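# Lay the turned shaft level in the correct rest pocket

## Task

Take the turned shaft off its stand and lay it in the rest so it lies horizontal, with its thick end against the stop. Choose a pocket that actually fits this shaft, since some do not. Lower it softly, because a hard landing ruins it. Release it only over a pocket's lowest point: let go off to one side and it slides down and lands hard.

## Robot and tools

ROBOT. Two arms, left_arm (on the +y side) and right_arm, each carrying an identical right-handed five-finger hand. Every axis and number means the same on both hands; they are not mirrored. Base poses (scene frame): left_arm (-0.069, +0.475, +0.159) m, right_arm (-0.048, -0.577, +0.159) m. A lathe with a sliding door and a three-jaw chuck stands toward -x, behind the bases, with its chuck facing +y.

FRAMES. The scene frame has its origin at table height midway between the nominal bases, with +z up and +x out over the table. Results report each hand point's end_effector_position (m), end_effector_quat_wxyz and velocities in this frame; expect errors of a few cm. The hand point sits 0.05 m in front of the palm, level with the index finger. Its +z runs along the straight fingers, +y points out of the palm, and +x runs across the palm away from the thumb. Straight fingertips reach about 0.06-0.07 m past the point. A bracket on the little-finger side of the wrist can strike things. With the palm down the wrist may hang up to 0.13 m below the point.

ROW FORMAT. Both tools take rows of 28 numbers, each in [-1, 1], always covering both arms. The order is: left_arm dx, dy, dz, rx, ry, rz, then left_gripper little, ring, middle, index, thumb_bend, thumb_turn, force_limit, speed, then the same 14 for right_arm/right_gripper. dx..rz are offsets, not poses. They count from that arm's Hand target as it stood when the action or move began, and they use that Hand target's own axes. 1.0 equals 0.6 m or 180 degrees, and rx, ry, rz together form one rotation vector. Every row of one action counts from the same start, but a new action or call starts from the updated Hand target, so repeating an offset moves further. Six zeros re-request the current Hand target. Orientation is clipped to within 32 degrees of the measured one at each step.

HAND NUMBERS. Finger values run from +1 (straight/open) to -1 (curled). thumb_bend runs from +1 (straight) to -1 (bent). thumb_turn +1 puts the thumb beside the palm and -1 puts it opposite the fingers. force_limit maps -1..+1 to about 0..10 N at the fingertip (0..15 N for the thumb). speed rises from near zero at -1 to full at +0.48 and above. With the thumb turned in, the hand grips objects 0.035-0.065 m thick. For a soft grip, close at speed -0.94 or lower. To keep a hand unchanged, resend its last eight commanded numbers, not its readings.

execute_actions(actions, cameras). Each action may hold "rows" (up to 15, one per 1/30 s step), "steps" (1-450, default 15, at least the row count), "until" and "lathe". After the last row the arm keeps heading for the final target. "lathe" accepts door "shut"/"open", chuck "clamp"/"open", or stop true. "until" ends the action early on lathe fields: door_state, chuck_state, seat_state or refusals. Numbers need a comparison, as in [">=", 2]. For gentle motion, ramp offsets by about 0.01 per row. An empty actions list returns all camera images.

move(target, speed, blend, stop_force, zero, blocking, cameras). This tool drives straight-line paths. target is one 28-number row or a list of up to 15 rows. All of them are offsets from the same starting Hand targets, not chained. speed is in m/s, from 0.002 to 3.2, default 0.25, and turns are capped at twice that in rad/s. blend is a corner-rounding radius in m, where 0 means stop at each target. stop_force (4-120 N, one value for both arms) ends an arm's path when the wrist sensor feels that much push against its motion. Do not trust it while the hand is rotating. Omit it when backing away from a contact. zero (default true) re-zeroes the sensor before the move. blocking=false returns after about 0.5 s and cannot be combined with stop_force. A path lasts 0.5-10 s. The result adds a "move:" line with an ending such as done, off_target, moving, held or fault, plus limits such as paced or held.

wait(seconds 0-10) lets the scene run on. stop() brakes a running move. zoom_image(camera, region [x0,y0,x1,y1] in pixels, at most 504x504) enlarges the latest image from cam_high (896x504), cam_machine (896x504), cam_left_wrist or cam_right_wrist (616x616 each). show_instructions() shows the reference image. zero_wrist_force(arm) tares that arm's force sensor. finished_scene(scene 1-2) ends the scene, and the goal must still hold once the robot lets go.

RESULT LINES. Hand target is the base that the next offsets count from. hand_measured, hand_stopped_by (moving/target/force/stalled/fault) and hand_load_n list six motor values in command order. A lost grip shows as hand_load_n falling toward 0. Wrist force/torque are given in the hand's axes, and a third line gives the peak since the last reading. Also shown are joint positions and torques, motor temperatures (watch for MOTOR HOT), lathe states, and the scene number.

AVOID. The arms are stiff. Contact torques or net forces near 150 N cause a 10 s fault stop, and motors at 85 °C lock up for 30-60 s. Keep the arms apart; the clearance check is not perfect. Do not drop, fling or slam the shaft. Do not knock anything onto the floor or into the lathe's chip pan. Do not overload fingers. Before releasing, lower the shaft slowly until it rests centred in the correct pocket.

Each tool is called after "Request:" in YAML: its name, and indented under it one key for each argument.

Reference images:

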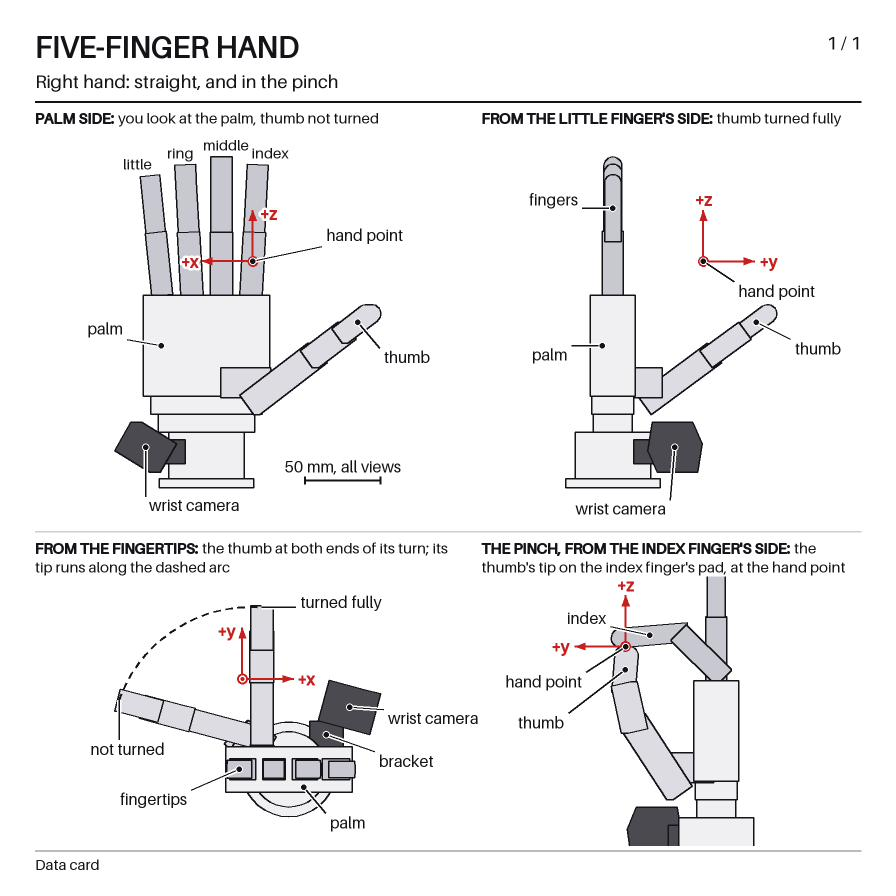

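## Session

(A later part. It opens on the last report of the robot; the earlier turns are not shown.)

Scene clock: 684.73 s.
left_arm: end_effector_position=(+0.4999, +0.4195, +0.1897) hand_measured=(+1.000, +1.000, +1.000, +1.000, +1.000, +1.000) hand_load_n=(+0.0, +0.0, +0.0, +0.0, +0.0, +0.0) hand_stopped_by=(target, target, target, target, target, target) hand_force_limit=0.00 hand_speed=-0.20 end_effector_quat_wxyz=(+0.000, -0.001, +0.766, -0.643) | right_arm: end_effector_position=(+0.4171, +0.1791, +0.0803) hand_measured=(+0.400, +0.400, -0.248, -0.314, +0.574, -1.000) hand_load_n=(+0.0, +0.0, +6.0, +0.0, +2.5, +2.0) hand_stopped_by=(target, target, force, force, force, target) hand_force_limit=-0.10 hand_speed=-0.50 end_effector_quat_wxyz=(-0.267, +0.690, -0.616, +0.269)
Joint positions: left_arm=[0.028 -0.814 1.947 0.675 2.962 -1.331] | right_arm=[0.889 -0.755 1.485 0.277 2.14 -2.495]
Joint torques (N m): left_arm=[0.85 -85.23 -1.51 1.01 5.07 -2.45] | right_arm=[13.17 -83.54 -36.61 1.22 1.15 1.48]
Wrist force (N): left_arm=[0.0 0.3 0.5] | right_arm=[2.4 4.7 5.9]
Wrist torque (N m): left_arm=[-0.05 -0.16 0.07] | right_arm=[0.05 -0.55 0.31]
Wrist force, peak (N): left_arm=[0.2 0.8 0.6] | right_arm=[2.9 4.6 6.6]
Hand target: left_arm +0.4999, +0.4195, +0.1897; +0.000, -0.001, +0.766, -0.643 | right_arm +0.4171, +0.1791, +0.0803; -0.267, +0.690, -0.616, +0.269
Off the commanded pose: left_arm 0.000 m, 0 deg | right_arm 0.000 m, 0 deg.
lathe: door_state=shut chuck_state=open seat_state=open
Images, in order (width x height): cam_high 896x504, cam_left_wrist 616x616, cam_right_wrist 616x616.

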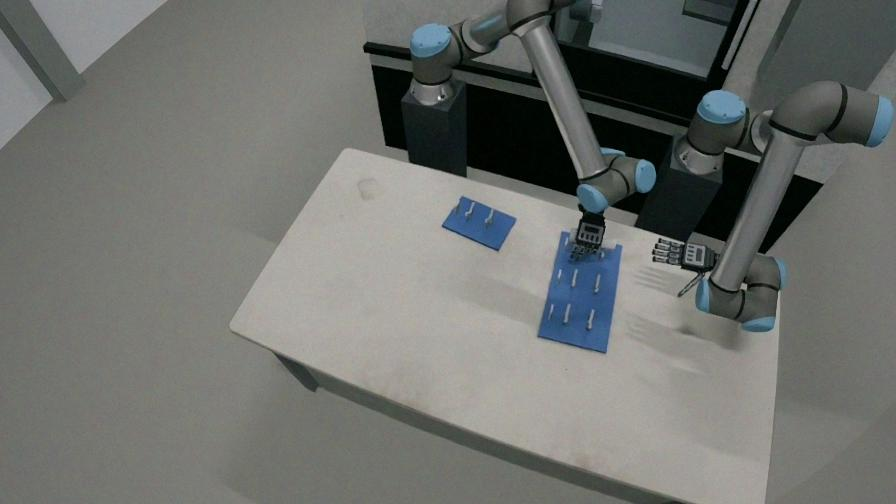

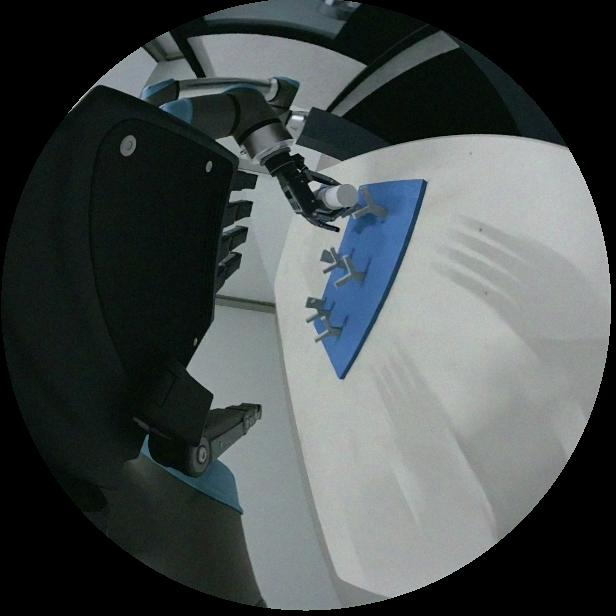

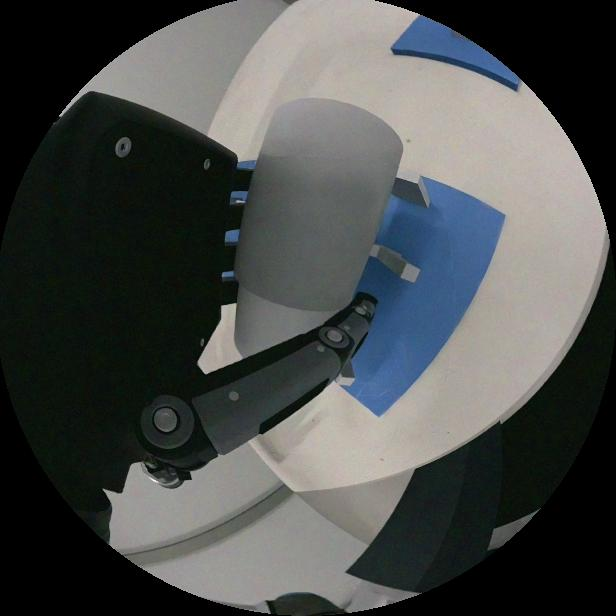

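Request:
move:
  target: [0,0,0,0,0,0,1,1,1,1,1,1,0,-0.2,-0.0083,0.0485,0.0405,0,0,0,0.4,0.4,-0.75,-0.75,-0.25,-1,-0.1,-0.5]
  speed: 0.02
  stop_force: 4
  cameras: ["cam_high","cam_left_wrist","cam_right_wrist"]

Request:
zoom_image:
  camera: "cam_right_wrist"
  region: [230, 130, 470, 370]

Request:
zoom_image:
  camera: "cam_left_wrist"
  region: [290, 140, 400, 250]

Request:
zoom_image:
  camera: "cam_high"
  region: [550, 200, 640, 280]

Scene clock: 706.30 s.
left_arm: end_effector_position=(+0.4999, +0.4195, +0.1897) hand_measured=(+1.000, +1.000, +1.000, +1.000, +1.000, +1.000) hand_load_n=(+0.0, +0.0, +0.0, -0.5, +0.0, +0.0) hand_stopped_by=(target, target, target, target, target, target) hand_force_limit=0.00 hand_speed=-0.20 end_effector_quat_wxyz=(+0.000, -0.001, +0.766, -0.643) | right_arm: end_effector_position=(+0.4142, +0.1813, +0.0532) hand_measured=(+0.400, +0.400, -0.250, -0.314, +0.574, -1.000) hand_load_n=(+0.0, +0.0, +2.0, +1.5, +3.0, +2.0) hand_stopped_by=(target, target, force, force, force, target) hand_force_limit=-0.10 hand_speed=-0.50 end_effector_quat_wxyz=(-0.267, +0.690, -0.616, +0.269)
Joint positions: left_arm=[0.028 -0.814 1.947 0.675 2.962 -1.331] | right_arm=[0.894 -0.723 1.484 0.248 2.143 -2.491]
Joint torques (N m): left_arm=[1.02 -83.46 -2.87 1.22 4.59 -2.5] | right_arm=[-17.5 -112.83 -21.52 4.7 0.5 -2.72]
Wrist force (N): left_arm=[0.1 0.3 0.4] | right_arm=[2.0 5.6 3.6]
Wrist torque (N m): left_arm=[-0.06 -0.16 0.07] | right_arm=[0.07 -0.44 0.34]
Wrist force, peak (N): left_arm=[0.3 0.8 0.8] | right_arm=[2.5 4.7 7.0]
Hand target: left_arm +0.4999, +0.4195, +0.1897; +0.000, -0.001, +0.766, -0.643 | right_arm +0.4142, +0.1813, +0.0532; -0.267, +0.690, -0.616, +0.269 (not the last commanded pose)
Off the commanded pose: left_arm 0.000 m, 0 deg | right_arm 0.011 m, 0 deg.
lathe: door_state=shut chuck_state=open seat_state=open
move: contact (right_arm)
Images, in order (width x height): cam_high 896x504, cam_left_wrist 616x616, cam_right_wrist 616x616.

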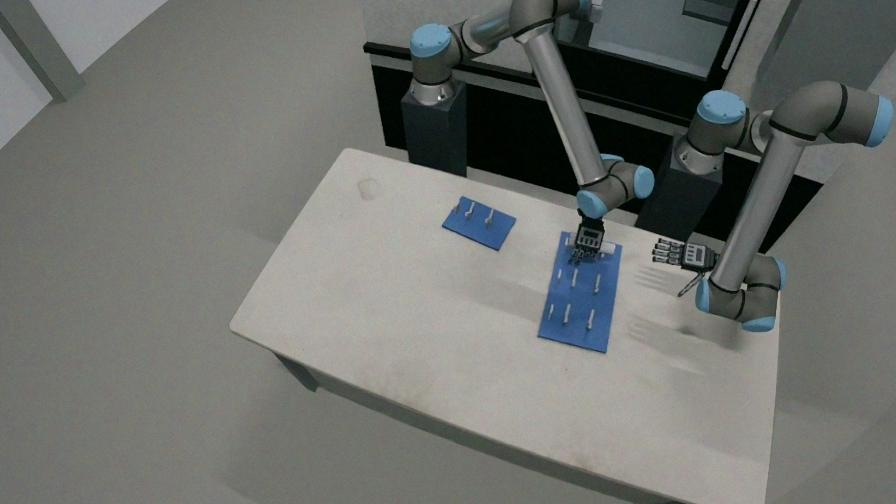

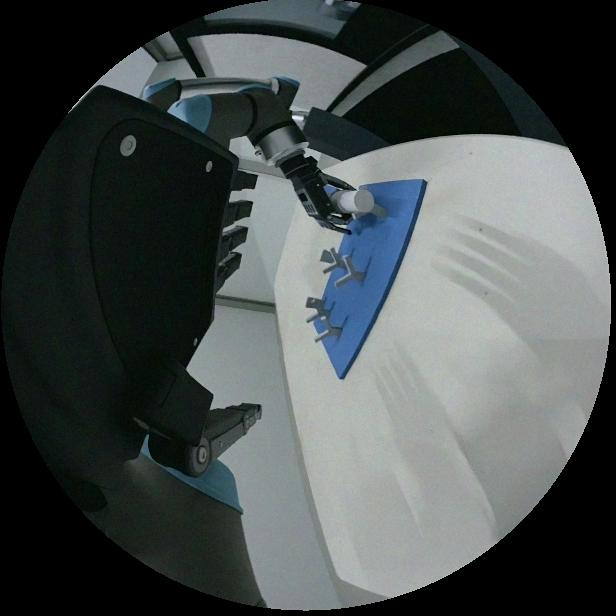

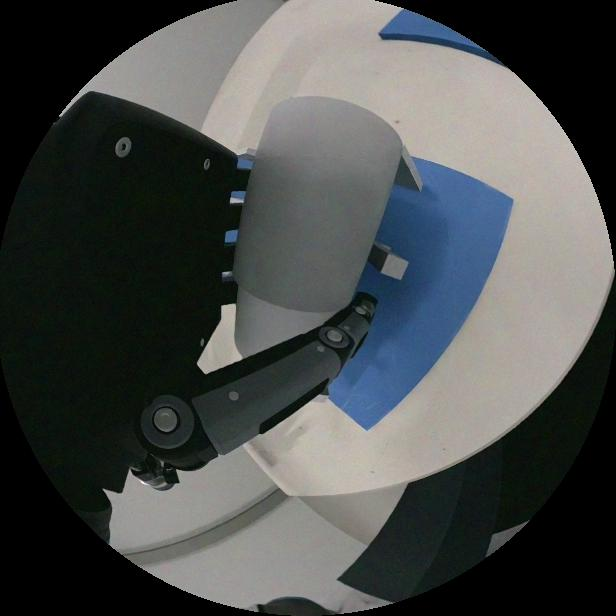

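Scaled by 2.100 from the camera's 616x616 image, which has a finer 880x880 frame.

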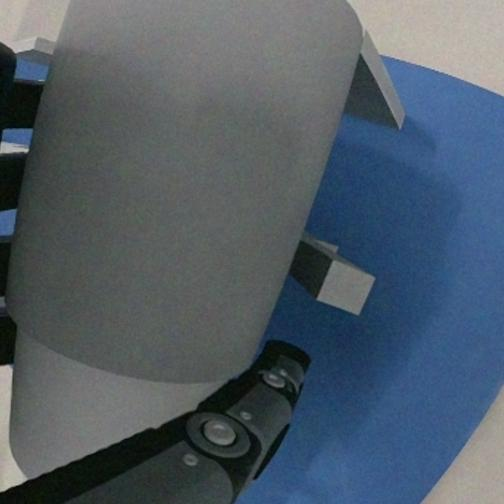

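Scaled by 4.582 from the camera's 616x616 image, which has a finer 880x880 frame.

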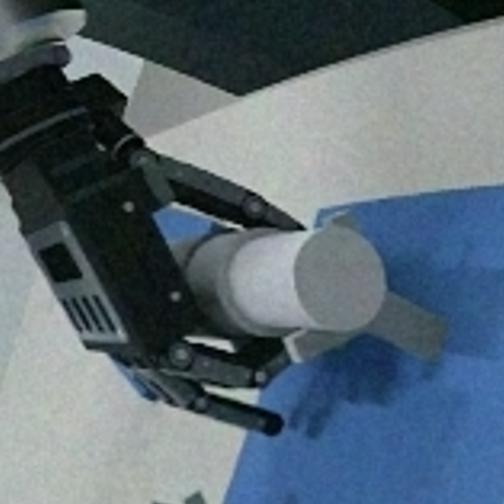

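Scaled by 5.600 from the camera's 896x504 image, which has a finer 1280x720 frame.

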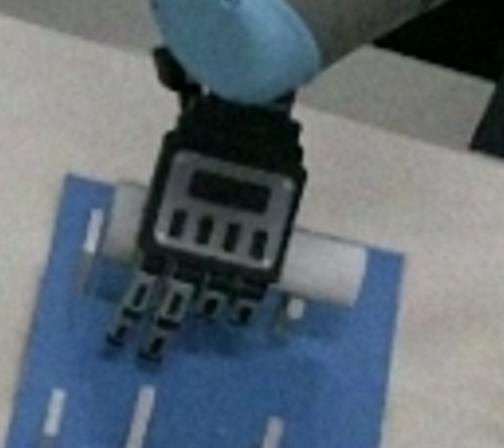

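Request:
move:
  target: [0,0,0,0,0,0,1,1,1,1,1,1,0,-0.2,-0.0003,0.0024,-0.0023,0,0,0,0.4,0.4,-0.75,-0.75,-0.25,-1,-0.1,-0.5]
  speed: 0.01

Request:
move:
  target: [0,0,0,0,0,0,1,1,1,1,1,1,0,-0.2,-0.0003,0.0047,0.0047,0,0,0,0.4,0.4,-0.75,-0.75,-0.25,-1,-0.1,-0.5]
  speed: 0.01
  stop_force: 4

Scene clock: 727.93 s.
left_arm: end_effector_position=(+0.4999, +0.4195, +0.1897) hand_measured=(+1.000, +1.000, +1.000, +1.000, +1.000, +1.000) hand_load_n=(+0.0, +0.0, +0.0, +0.0, +0.0, +0.0) hand_stopped_by=(target, target, target, target, target, target) hand_force_limit=0.00 hand_speed=-0.20 end_effector_quat_wxyz=(+0.000, -0.001, +0.766, -0.643) | right_arm: end_effector_position=(+0.4122, +0.1812, +0.0531) hand_measured=(+0.400, +0.400, -0.250, -0.314, +0.572, -1.000) hand_load_n=(+0.0, +0.0, +3.0, +1.0, +1.5, +0.5) hand_stopped_by=(target, target, force, force, force, target) hand_force_limit=-0.10 hand_speed=-0.50 end_effector_quat_wxyz=(-0.267, +0.690, -0.616, +0.269)
Joint positions: left_arm=[0.028 -0.814 1.947 0.675 2.962 -1.331] | right_arm=[0.896 -0.724 1.486 0.248 2.144 -2.489]
Joint torques (N m): left_arm=[0.53 -84.34 -1.93 1.24 4.22 -2.4] | right_arm=[13.74 -110.55 -23.73 0.39 3.2 1.52]
Wrist force (N): left_arm=[0.5 0.2 0.5] | right_arm=[2.5 4.5 6.4]
Wrist torque (N m): left_arm=[-0.07 -0.22 0.09] | right_arm=[-0.01 -0.58 0.31]
Wrist force, peak (N): left_arm=[0.3 0.3 1.0] | right_arm=[2.6 4.3 6.7]
Hand target: left_arm +0.4999, +0.4195, +0.1897; +0.000, -0.001, +0.766, -0.643 | right_arm +0.4122, +0.1812, +0.0531; -0.267, +0.690, -0.616, +0.269
Off the commanded pose: left_arm 0.000 m, 0 deg | right_arm 0.000 m, 0 deg.
lathe: door_state=shut chuck_state=open seat_state=open
move: done

Scene clock: 729.27 s.
left_arm: end_effector_position=(+0.4999, +0.4195, +0.1897) hand_measured=(+1.000, +1.000, +1.000, +1.000, +1.000, +1.000) hand_load_n=(+0.0, +0.0, +0.0, +0.0, +0.0, +0.0) hand_stopped_by=(target, target, target, target, target, target) hand_force_limit=0.00 hand_speed=-0.20 end_effector_quat_wxyz=(+0.000, -0.001, +0.766, -0.643) | right_arm: end_effector_position=(+0.4122, +0.1813, +0.0511) hand_measured=(+0.400, +0.400, -0.250, -0.314, +0.572, -1.000) hand_load_n=(+0.0, +0.0, +1.0, +1.0, +2.5, +2.0) hand_stopped_by=(target, target, force, force, force, target) hand_force_limit=-0.10 hand_speed=-0.50 end_effector_quat_wxyz=(-0.267, +0.690, -0.616, +0.269)
Joint positions: left_arm=[0.028 -0.814 1.947 0.675 2.962 -1.331] | right_arm=[0.896 -0.721 1.486 0.246 2.144 -2.489]
Joint torques (N m): left_arm=[1.16 -83.81 -2.13 1.5 4.21 -1.82] | right_arm=[11.38 -111.83 -26.52 4.69 2.53 0.65]
Wrist force (N): left_arm=[0.1 0.6 0.4] | right_arm=[1.4 4.7 2.7]
Wrist torque (N m): left_arm=[-0.01 -0.16 0.07] | right_arm=[0.05 -0.45 0.29]
Wrist force, peak (N): left_arm=[0.0 0.4 0.8] | right_arm=[2.7 4.6 6.6]
Hand target: left_arm +0.4999, +0.4195, +0.1897; +0.000, -0.001, +0.766, -0.643 | right_arm +0.4122, +0.1813, +0.0511; -0.267, +0.690, -0.616, +0.269 (not the last commanded pose)
Off the commanded pose: left_arm 0.000 m, 0 deg | right_arm 0.002 m, 0 deg.
lathe: door_state=shut chuck_state=open seat_state=open
move: contact (right_arm)

Request:
move:
  target: [0,0,0,0,0,0,1,1,1,1,1,1,0,-0.2,-0.0005,0.0035,-0.0035,0,0,0,0.4,0.4,-0.75,-0.75,-0.25,-1,-0.1,-0.5]
  speed: 0.012

Request:
move:
  target: [0,0,0,0,0,0,1,1,1,1,1,1,0,-0.2,-0.0005,0.0082,0.0083,0,0,0,0.4,0.4,-0.75,-0.75,-0.25,-1,-0.1,-0.5]
  speed: 0.01
  stop_force: 4
  cameras: ["cam_high","cam_left_wrist","cam_right_wrist"]

Request:
zoom_image:
  camera: "cam_left_wrist"
  region: [290, 140, 400, 250]

Scene clock: 736.03 s.
left_arm: end_effector_position=(+0.4999, +0.4195, +0.1897) hand_measured=(+1.000, +1.000, +1.000, +1.000, +1.000, +1.000) hand_load_n=(+0.0, +0.0, +0.0, +0.0, +0.0, +0.0) hand_stopped_by=(target, target, target, target, target, target) hand_force_limit=0.00 hand_speed=-0.20 end_effector_quat_wxyz=(+0.000, -0.001, +0.766, -0.643) | right_arm: end_effector_position=(+0.4092, +0.1813, +0.0511) hand_measured=(+0.400, +0.400, -0.250, -0.314, +0.572, -1.000) hand_load_n=(+0.0, +0.0, +4.5, +0.5, +1.0, +0.5) hand_stopped_by=(target, target, force, force, force, target) hand_force_limit=-0.10 hand_speed=-0.50 end_effector_quat_wxyz=(-0.267, +0.690, -0.616, +0.269)
Joint positions: left_arm=[0.028 -0.814 1.947 0.675 2.962 -1.331] | right_arm=[0.899 -0.723 1.489 0.246 2.146 -2.485]
Joint torques (N m): left_arm=[1.97 -84.4 -2.32 1.12 4.47 -2.18] | right_arm=[11.1 -108.82 -22.14 5.11 2.12 1.22]
Wrist force (N): left_arm=[0.2 0.3 0.6] | right_arm=[2.8 1.9 7.6]
Wrist torque (N m): left_arm=[-0.07 -0.19 0.07] | right_arm=[-0.05 -0.62 0.24]
Wrist force, peak (N): left_arm=[0.4 0.4 0.9] | right_arm=[2.5 1.9 7.7]
Hand target: left_arm +0.4999, +0.4195, +0.1897; +0.000, -0.001, +0.766, -0.643 | right_arm +0.4092, +0.1813, +0.0511; -0.267, +0.690, -0.616, +0.269
Off the commanded pose: left_arm 0.000 m, 0 deg | right_arm 0.000 m, 0 deg.
lathe: door_state=shut chuck_state=open seat_state=open
move: done

Scene clock: 737.37 s.
left_arm: end_effector_position=(+0.4999, +0.4195, +0.1897) hand_measured=(+1.000, +1.000, +1.000, +1.000, +1.000, +1.000) hand_load_n=(+0.0, +0.0, +0.0, +0.0, +0.0, -0.5) hand_stopped_by=(target, target, target, target, target, target) hand_force_limit=0.00 hand_speed=-0.20 end_effector_quat_wxyz=(+0.000, -0.001, +0.766, -0.643) | right_arm: end_effector_position=(+0.4092, +0.1813, +0.0488) hand_measured=(+0.400, +0.400, -0.250, -0.314, +0.572, -1.000) hand_load_n=(+0.0, +0.0, +2.5, +0.5, +0.0, +0.0) hand_stopped_by=(target, target, force, force, force, target) hand_force_limit=-0.10 hand_speed=-0.50 end_effector_quat_wxyz=(-0.267, +0.690, -0.616, +0.269)
Joint positions: left_arm=[0.028 -0.814 1.947 0.675 2.962 -1.331] | right_arm=[0.899 -0.72 1.489 0.243 2.146 -2.485]
Joint torques (N m): left_arm=[1.42 -84.67 -1.48 1.58 4.1 -2.13] | right_arm=[10.05 -111.81 -25.02 5.38 1.77 -0.9]
Wrist force (N): left_arm=[0.2 0.3 0.3] | right_arm=[2.6 1.6 5.5]
Wrist torque (N m): left_arm=[-0.04 -0.18 0.07] | right_arm=[-0.04 -0.53 0.23]
Wrist force, peak (N): left_arm=[0.5 0.5 0.6] | right_arm=[2.9 2.1 7.4]
Hand target: left_arm +0.4999, +0.4195, +0.1897; +0.000, -0.001, +0.766, -0.643 | right_arm +0.4092, +0.1813, +0.0488; -0.267, +0.690, -0.616, +0.269 (not the last commanded pose)
Off the commanded pose: left_arm 0.000 m, 0 deg | right_arm 0.005 m, 0 deg.
lathe: door_state=shut chuck_state=open seat_state=open
move: contact (right_arm)
Images, in order (width x height): cam_high 896x504, cam_left_wrist 616x616, cam_right_wrist 616x616.

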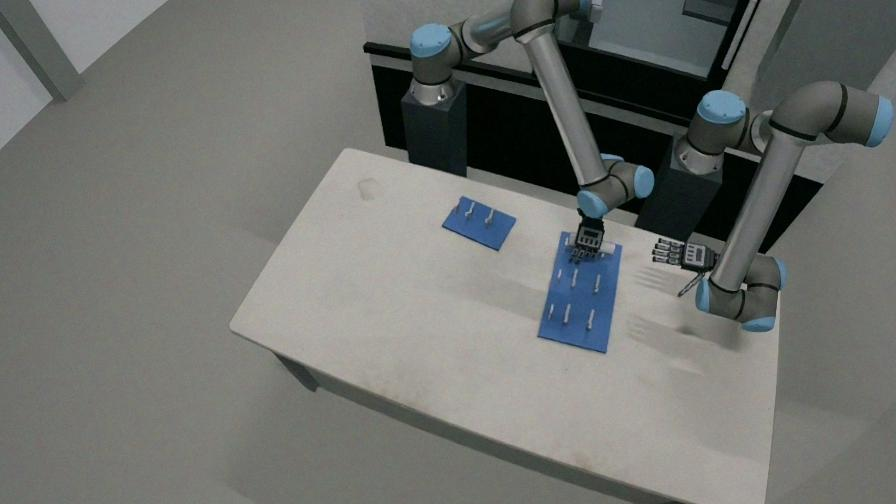

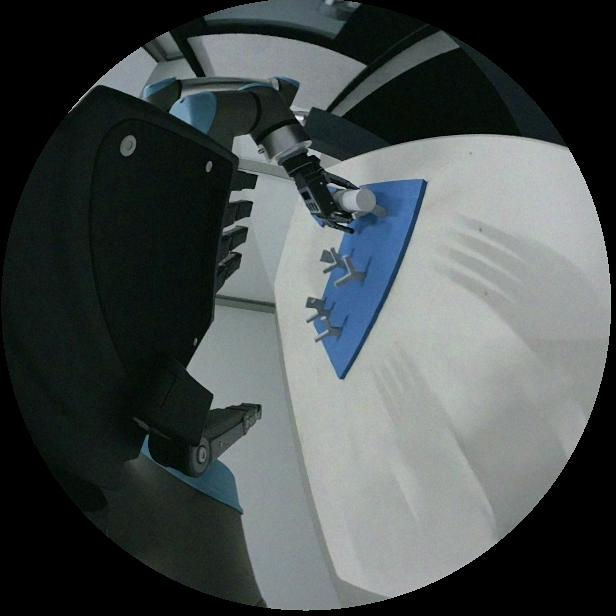

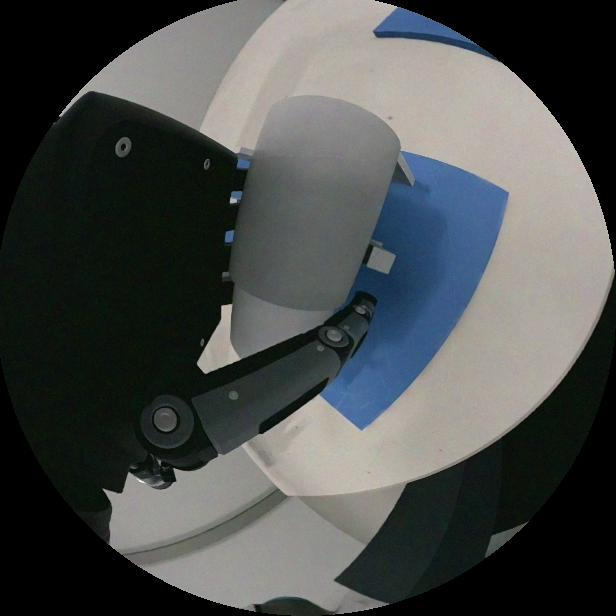

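Scaled by 4.582 from the camera's 616x616 image, which has a finer 880x880 frame.

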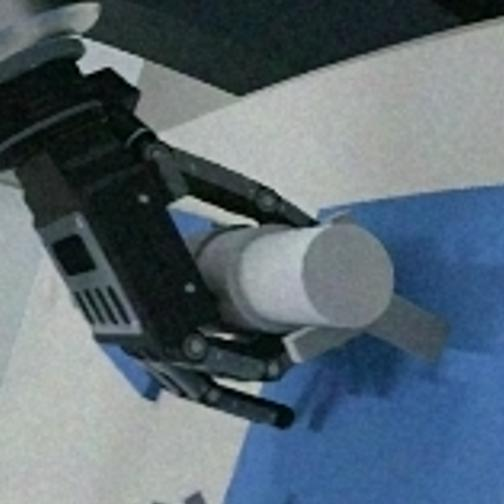

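Request:
move:
  target: [0,0,0,0,0,0,1,1,1,1,1,1,0,-0.2,0.0002,-0.0018,0.0018,0,0,0,0.4,0.4,-0.75,-0.75,-0.25,-1,-0.1,-0.5]
  speed: 0.01

Request:
move:
  target: [0,0,0,0,0,0,1,1,1,1,1,1,0,-0.2,0,0.0024,0.0024,0,0,0,0.4,0.4,-0.75,-0.75,-0.25,-1,-0.1,-0.5]
  speed: 0.01
  stop_force: 5

Scene clock: 746.33 s.
left_arm: end_effector_position=(+0.4999, +0.4195, +0.1897) hand_measured=(+1.000, +1.000, +1.000, +1.000, +1.000, +1.000) hand_load_n=(+0.0, +0.0, +0.0, -0.5, +0.0, -0.5) hand_stopped_by=(target, target, target, target, target, target) hand_force_limit=0.00 hand_speed=-0.20 end_effector_quat_wxyz=(+0.000, -0.001, +0.766, -0.643) | right_arm: end_effector_position=(+0.4108, +0.1814, +0.0489) hand_measured=(+0.400, +0.400, -0.250, -0.314, +0.572, -1.000) hand_load_n=(+0.0, +0.0, +0.0, +0.0, +1.0, +0.0) hand_stopped_by=(target, target, force, force, force, target) hand_force_limit=-0.10 hand_speed=-0.50 end_effector_quat_wxyz=(-0.267, +0.690, -0.616, +0.269)
Joint positions: left_arm=[0.028 -0.814 1.947 0.675 2.962 -1.331] | right_arm=[0.897 -0.719 1.488 0.243 2.145 -2.487]
Joint torques (N m): left_arm=[2.43 -84.26 -1.65 1.18 4.08 -1.97] | right_arm=[-13.5 -78.35 -41.77 4.76 -0.02 -1.87]
Wrist force (N): left_arm=[0.1 0.4 0.2] | right_arm=[2.6 0.2 -0.3]
Wrist torque (N m): left_arm=[-0.02 -0.16 0.07] | right_arm=[-0.04 -0.42 0.41]
Wrist force, peak (N): left_arm=[0.2 0.3 1.2] | right_arm=[3.0 1.6 6.2]
Hand target: left_arm +0.4999, +0.4195, +0.1897; +0.000, -0.001, +0.766, -0.643 | right_arm +0.4108, +0.1814, +0.0488; -0.267, +0.690, -0.616, +0.269
Off the commanded pose: left_arm 0.000 m, 0 deg | right_arm 0.000 m, 0 deg.
lathe: door_state=shut chuck_state=open seat_state=open
move: done

Scene clock: 747.53 s.
left_arm: end_effector_position=(+0.4999, +0.4195, +0.1897) hand_measured=(+1.000, +1.000, +1.000, +1.000, +1.000, +1.000) hand_load_n=(+0.0, +0.0, +0.0, +0.0, +0.0, +0.0) hand_stopped_by=(target, target, target, target, target, target) hand_force_limit=0.00 hand_speed=-0.20 end_effector_quat_wxyz=(+0.000, -0.001, +0.766, -0.643) | right_arm: end_effector_position=(+0.4107, +0.1813, +0.0467) hand_measured=(+0.400, +0.400, -0.250, -0.314, +0.572, -1.000) hand_load_n=(+0.0, +0.0, +0.0, +0.0, +0.0, +0.0) hand_stopped_by=(target, target, force, force, force, target) hand_force_limit=-0.10 hand_speed=-0.50 end_effector_quat_wxyz=(-0.267, +0.690, -0.616, +0.269)
Joint positions: left_arm=[0.028 -0.814 1.947 0.675 2.962 -1.331] | right_arm=[0.897 -0.717 1.488 0.241 2.145 -2.487]
Joint torques (N m): left_arm=[2.74 -86.52 -3.74 1.48 4.27 -2.21] | right_arm=[-15.47 -97.84 -18 3.68 -0.19 -2.55]
Wrist force (N): left_arm=[0.2 0.4 0.6] | right_arm=[2.8 -0.2 1.7]
Wrist torque (N m): left_arm=[-0.05 -0.18 0.07] | right_arm=[-0.10 -0.49 0.40]
Wrist force, peak (N): left_arm=[0.4 0.5 0.6] | right_arm=[3.1 0.3 1.7]
Hand target: left_arm +0.4999, +0.4195, +0.1897; +0.000, -0.001, +0.766, -0.643 | right_arm +0.4107, +0.1813, +0.0468; -0.267, +0.690, -0.616, +0.269
Off the commanded pose: left_arm 0.000 m, 0 deg | right_arm 0.000 m, 0 deg.
lathe: door_state=shut chuck_state=open seat_state=open
move: done

Request:
execute_actions:
  actions: []
  cameras: ["cam_high","cam_left_wrist","cam_right_wrist"]

Request:
zoom_image:
  camera: "cam_left_wrist"
  region: [290, 140, 400, 250]

Request:
zoom_image:
  camera: "cam_high"
  region: [555, 210, 630, 270]

Request:
zoom_image:
  camera: "cam_right_wrist"
  region: [210, 80, 450, 320]

Scene clock: 751.97 s.
left_arm: end_effector_position=(+0.4999, +0.4195, +0.1897) hand_measured=(+1.000, +1.000, +1.000, +1.000, +1.000, +1.000) hand_load_n=(+0.0, +0.0, +0.0, +0.0, +0.0, -0.5) hand_stopped_by=(target, target, target, target, target, target) hand_force_limit=0.00 hand_speed=-0.20 end_effector_quat_wxyz=(+0.000, -0.001, +0.766, -0.643) | right_arm: end_effector_position=(+0.4107, +0.1813, +0.0468) hand_measured=(+0.400, +0.400, -0.250, -0.314, +0.572, -1.000) hand_load_n=(+0.0, +0.0, +0.0, +0.0, +0.0, +0.0) hand_stopped_by=(target, target, force, force, force, target) hand_force_limit=-0.10 hand_speed=-0.50 end_effector_quat_wxyz=(-0.267, +0.690, -0.616, +0.269)
Joint positions: left_arm=[0.028 -0.814 1.947 0.675 2.962 -1.331] | right_arm=[0.897 -0.717 1.488 0.241 2.145 -2.487]
Joint velocities: within noise
Joint torques (N m): left_arm=[0.62 -84.48 -2.4 1.21 3.95 -2.11] | right_arm=[-16.09 -108.09 -17.55 4.25 -0.54 -2.57]
Motor temperatures (°C): left_arm=[44 32 29 40 39 42] | right_arm=[27 38 34 49 37 43]
Wrist force (N): left_arm=[0.1 0.1 0.6] | right_arm=[2.6 0.2 1.4]
Wrist torque (N m): left_arm=[-0.10 -0.17 0.06] | right_arm=[-0.03 -0.44 0.40]
Wrist force, peak (N): left_arm=[0.4 0.5 0.9] | right_arm=[3.4 0.2 1.9]
Hand target: left_arm +0.4999, +0.4195, +0.1897; +0.000, -0.001, +0.766, -0.643 | right_arm +0.4107, +0.1813, +0.0468; -0.267, +0.690, -0.616, +0.269
Off the commanded pose: left_arm 0.000 m, 0 deg | right_arm 0.000 m, 0 deg.
lathe: door_state=shut chuck_state=open seat_state=open
Images, in order (width x height): cam_high 896x504, cam_left_wrist 616x616, cam_right_wrist 616x616.

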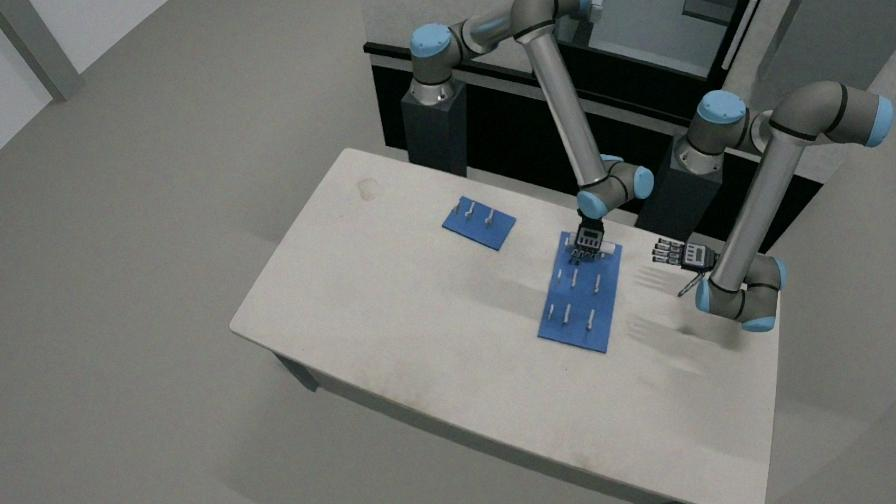

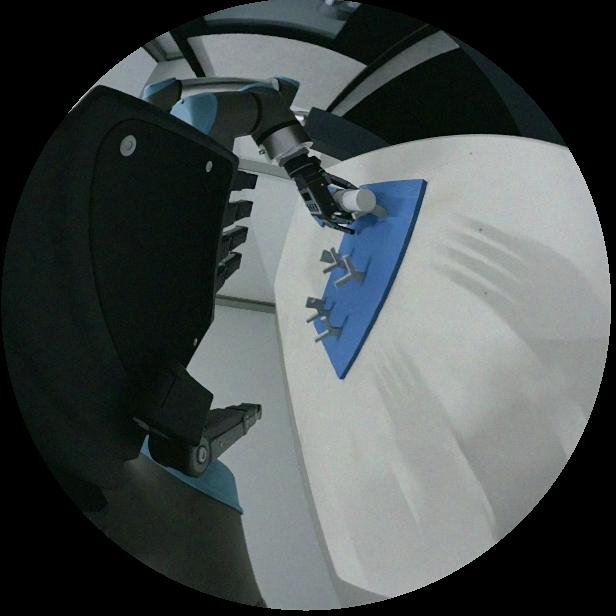

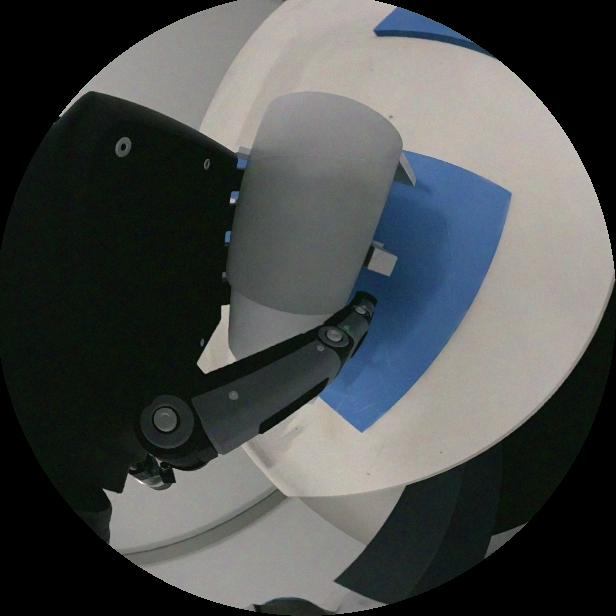

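Scaled by 4.582 from the camera's 616x616 image, which has a finer 880x880 frame.

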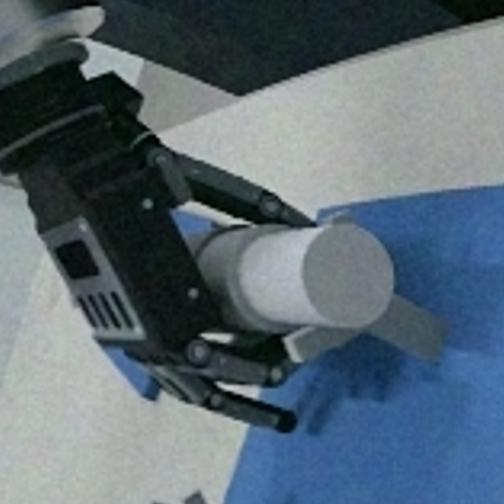

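Scaled by 6.720 from the camera's 896x504 image, which has a finer 1280x720 frame.

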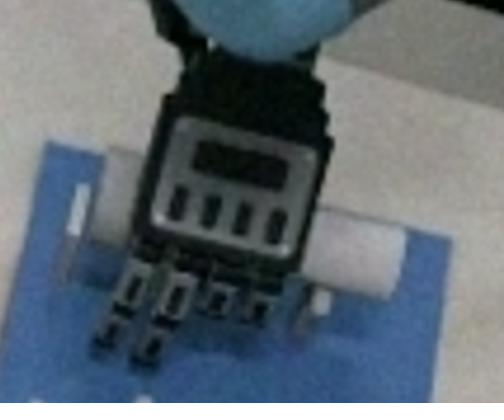

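Scaled by 2.100 from the camera's 616x616 image, which has a finer 880x880 frame.

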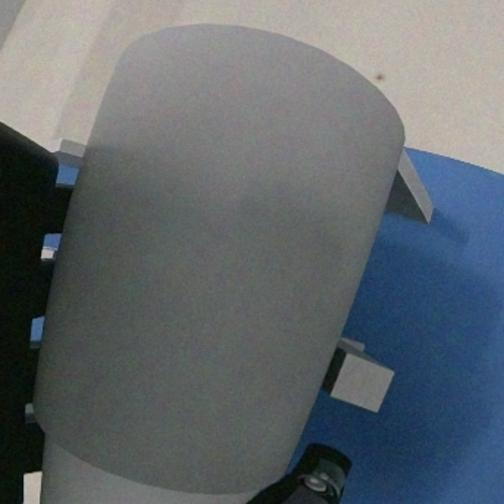

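Request:
execute_actions:
  actions:
    - {"rows":[[0,0,0,0,0,0,1,1,1,1,1,1,0,-0.2,0,0,0,0,0,0,0.4,0.4,0.3,0.3,1,-1,-0.1,-0.75]],"steps":120}
  cameras: ["cam_high","cam_left_wrist","cam_right_wrist"]

Request:
zoom_image:
  camera: "cam_left_wrist"
  region: [290, 140, 400, 250]

Request:
zoom_image:
  camera: "cam_right_wrist"
  region: [210, 80, 450, 320]

Scene clock: 766.83 s.
left_arm: end_effector_position=(+0.4999, +0.4195, +0.1897) hand_measured=(+1.000, +1.000, +1.000, +1.000, +1.000, +1.000) hand_load_n=(-0.5, +0.0, +0.0, +0.0, +0.0, +0.0) hand_stopped_by=(target, target, target, target, target, target) hand_force_limit=0.00 hand_speed=-0.20 end_effector_quat_wxyz=(+0.000, -0.001, +0.766, -0.643) | right_arm: end_effector_position=(+0.4107, +0.1813, +0.0468) hand_measured=(+0.400, +0.400, +0.300, +0.300, +1.000, -1.000) hand_load_n=(+0.0, +0.0, +0.0, +0.0, +0.0, +0.0) hand_stopped_by=(target, target, target, target, target, target) hand_force_limit=-0.10 hand_speed=-0.75 end_effector_quat_wxyz=(-0.267, +0.690, -0.616, +0.269)
Joint positions: left_arm=[0.028 -0.814 1.947 0.675 2.962 -1.331] | right_arm=[0.897 -0.717 1.488 0.241 2.145 -2.487]
Joint torques (N m): left_arm=[0.27 -85.78 -2.25 1.38 3.87 -1.81] | right_arm=[-15.75 -107.2 -19.01 4.03 -0.17 -2.37]
Wrist force (N): left_arm=[0.1 0.3 0.8] | right_arm=[2.8 0.2 1.6]
Wrist torque (N m): left_arm=[-0.08 -0.19 0.07] | right_arm=[-0.05 -0.49 0.41]
Wrist force, peak (N): left_arm=[0.2 0.8 0.8] | right_arm=[3.3 -0.3 1.8]
Hand target: left_arm +0.4999, +0.4195, +0.1897; +0.000, -0.001, +0.766, -0.643 | right_arm +0.4107, +0.1813, +0.0468; -0.267, +0.690, -0.616, +0.269
Off the commanded pose: left_arm 0.000 m, 0 deg | right_arm 0.000 m, 0 deg.
lathe: door_state=shut chuck_state=open seat_state=open
Images, in order (width x height): cam_high 896x504, cam_left_wrist 616x616, cam_right_wrist 616x616.

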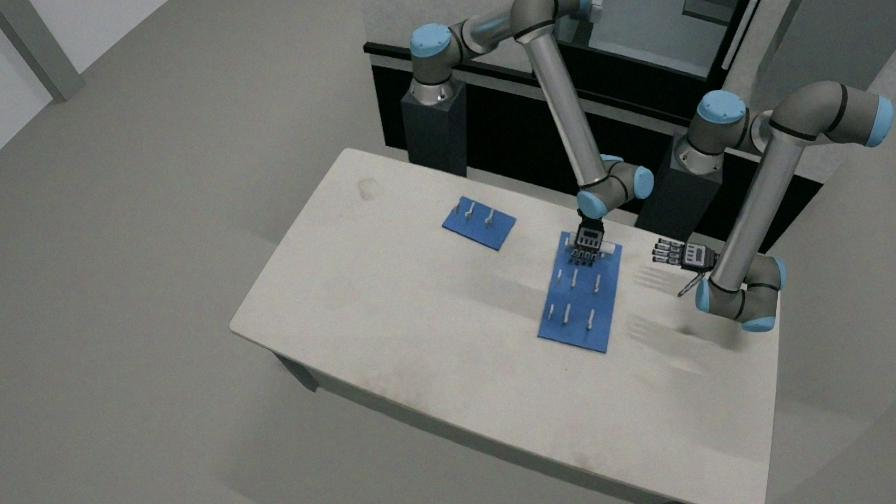

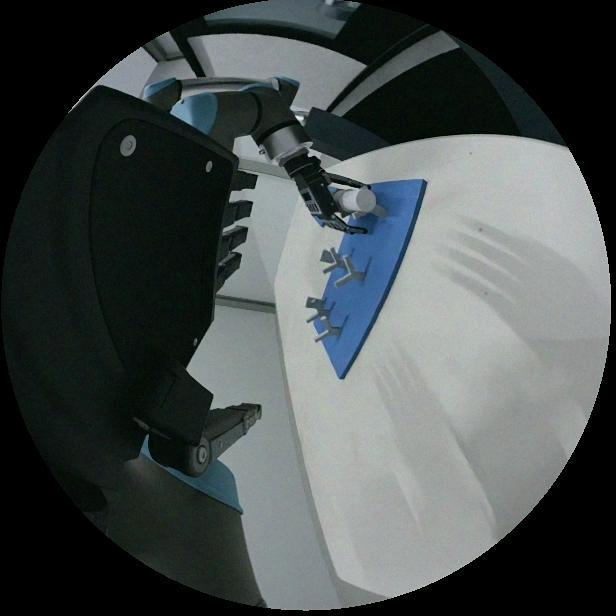

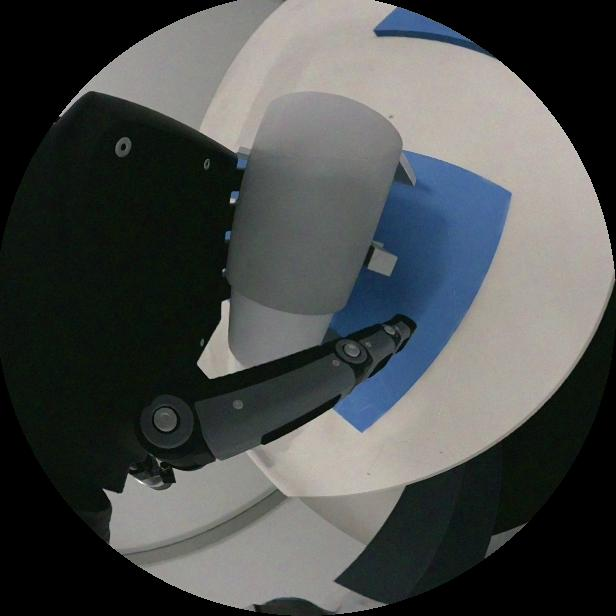

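Scaled by 4.582 from the camera's 616x616 image, which has a finer 880x880 frame.

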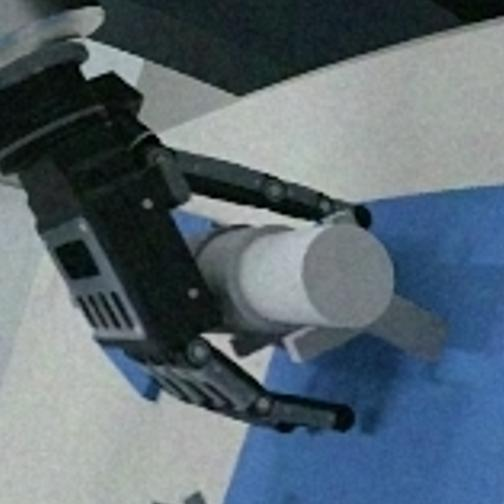

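Scaled by 2.100 from the camera's 616x616 image, which has a finer 880x880 frame.

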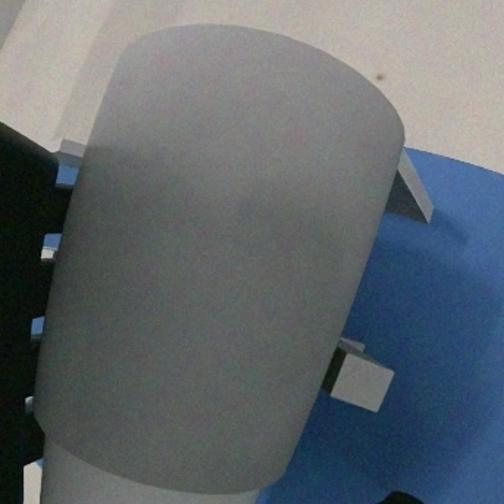

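Request:
move:
  target: [0,0,0,0,0,0,1,1,1,1,1,1,0,-0.2,0.007,-0.1166,-0.1185,0,0,0,0.4,0.4,0.3,0.3,1,-1,-0.1,-0.75]
  speed: 0.08
  cameras: ["cam_high","cam_left_wrist","cam_right_wrist"]

Request:
zoom_image:
  camera: "cam_left_wrist"
  region: [290, 140, 400, 250]

Request:
zoom_image:
  camera: "cam_right_wrist"
  region: [240, 150, 500, 410]

Request:
zoom_image:
  camera: "cam_high"
  region: [555, 220, 630, 280]

Scene clock: 774.40 s.
left_arm: end_effector_position=(+0.4999, +0.4195, +0.1897) hand_measured=(+1.000, +1.000, +1.000, +1.000, +1.000, +1.000) hand_load_n=(+0.0, +0.0, +0.0, +0.0, +0.0, +0.0) hand_stopped_by=(target, target, target, target, target, target) hand_force_limit=0.00 hand_speed=-0.20 end_effector_quat_wxyz=(+0.000, -0.001, +0.766, -0.643) | right_arm: end_effector_position=(+0.4108, +0.1814, +0.1468) hand_measured=(+0.400, +0.400, +0.300, +0.300, +1.000, -1.000) hand_load_n=(+0.0, +0.0, +0.0, +0.0, +0.0, +0.0) hand_stopped_by=(target, target, target, target, target, target) hand_force_limit=-0.10 hand_speed=-0.75 end_effector_quat_wxyz=(-0.268, +0.690, -0.616, +0.269)
Joint positions: left_arm=[0.028 -0.814 1.947 0.675 2.962 -1.331] | right_arm=[0.897 -0.824 1.472 0.363 2.145 -2.487]
Joint torques (N m): left_arm=[1.72 -84.36 -2.08 1.48 3.63 -2.44] | right_arm=[3.97 -75.34 -24.12 -0.03 2.04 1.36]
Wrist force (N): left_arm=[0.2 0.3 0.7] | right_arm=[2.5 -0.3 1.8]
Wrist torque (N m): left_arm=[-0.07 -0.19 0.08] | right_arm=[-0.13 -0.44 0.37]
Wrist force, peak (N): left_arm=[0.0 0.7 0.9] | right_arm=[3.4 -0.1 1.8]
Hand target: left_arm +0.4999, +0.4195, +0.1897; +0.000, -0.001, +0.766, -0.643 | right_arm +0.4107, +0.1813, +0.1466; -0.267, +0.690, -0.616, +0.269
Off the commanded pose: left_arm 0.000 m, 0 deg | right_arm 0.000 m, 0 deg.
lathe: door_state=shut chuck_state=open seat_state=open
move: done
Images, in order (width x height): cam_high 896x504, cam_left_wrist 616x616, cam_right_wrist 616x616.

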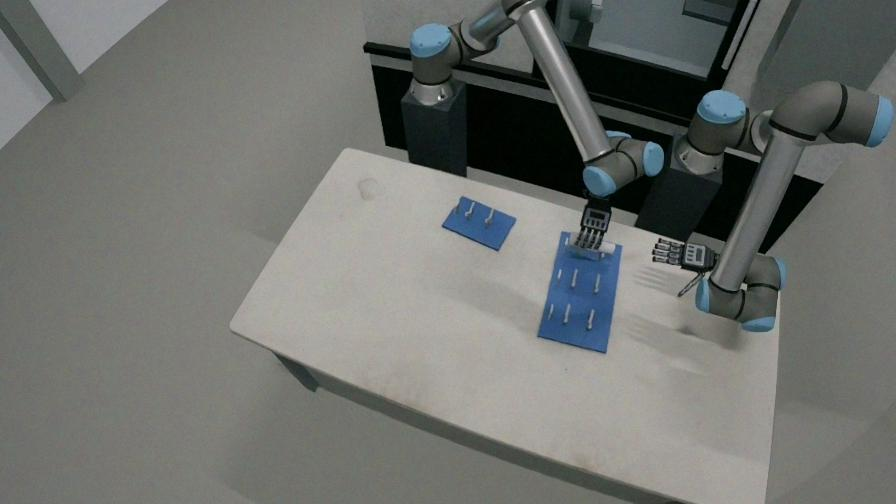

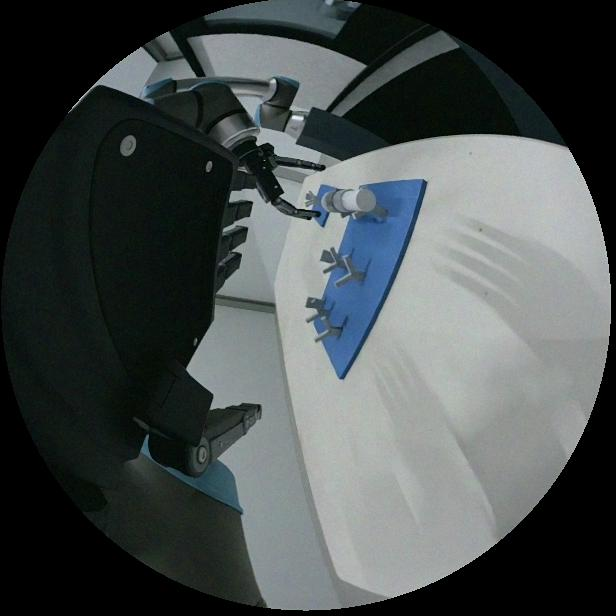

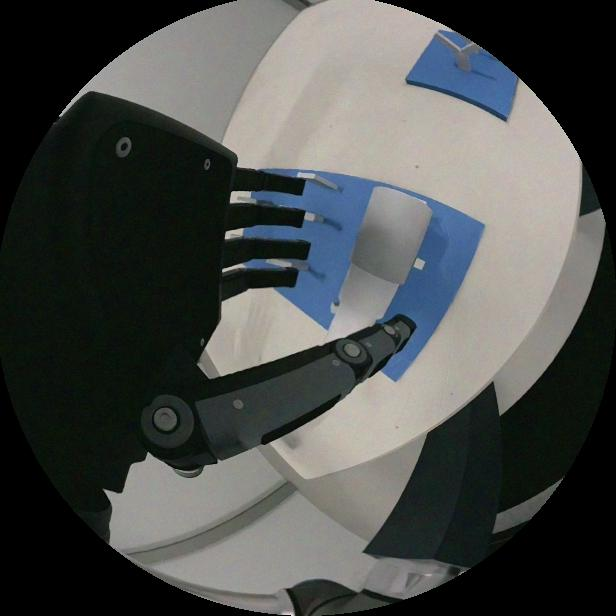

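Scaled by 4.582 from the camera's 616x616 image, which has a finer 880x880 frame.

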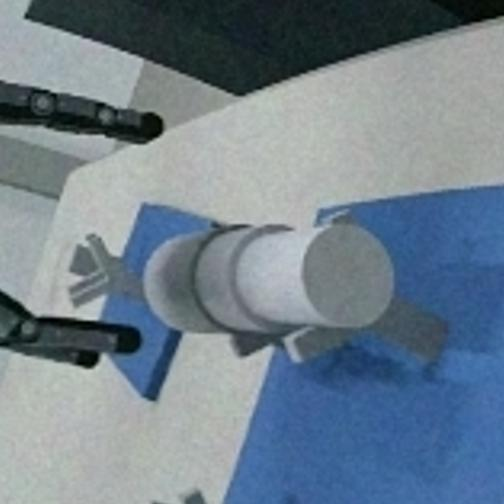

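Scaled by 1.938 from the camera's 616x616 image, which has a finer 880x880 frame.

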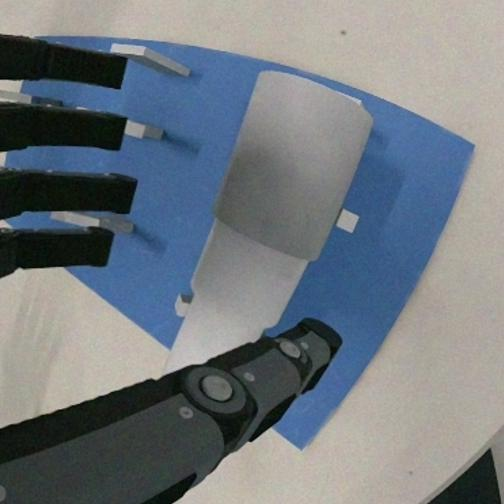

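Scaled by 6.720 from the camera's 896x504 image, which has a finer 1280x720 frame.

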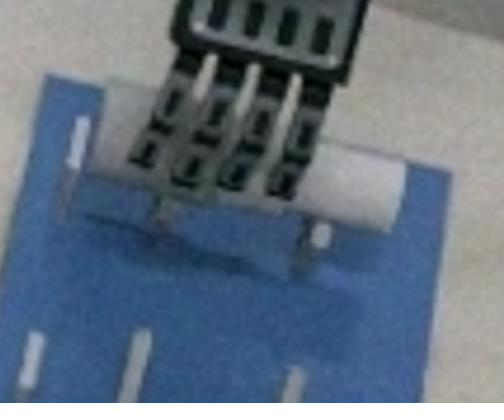

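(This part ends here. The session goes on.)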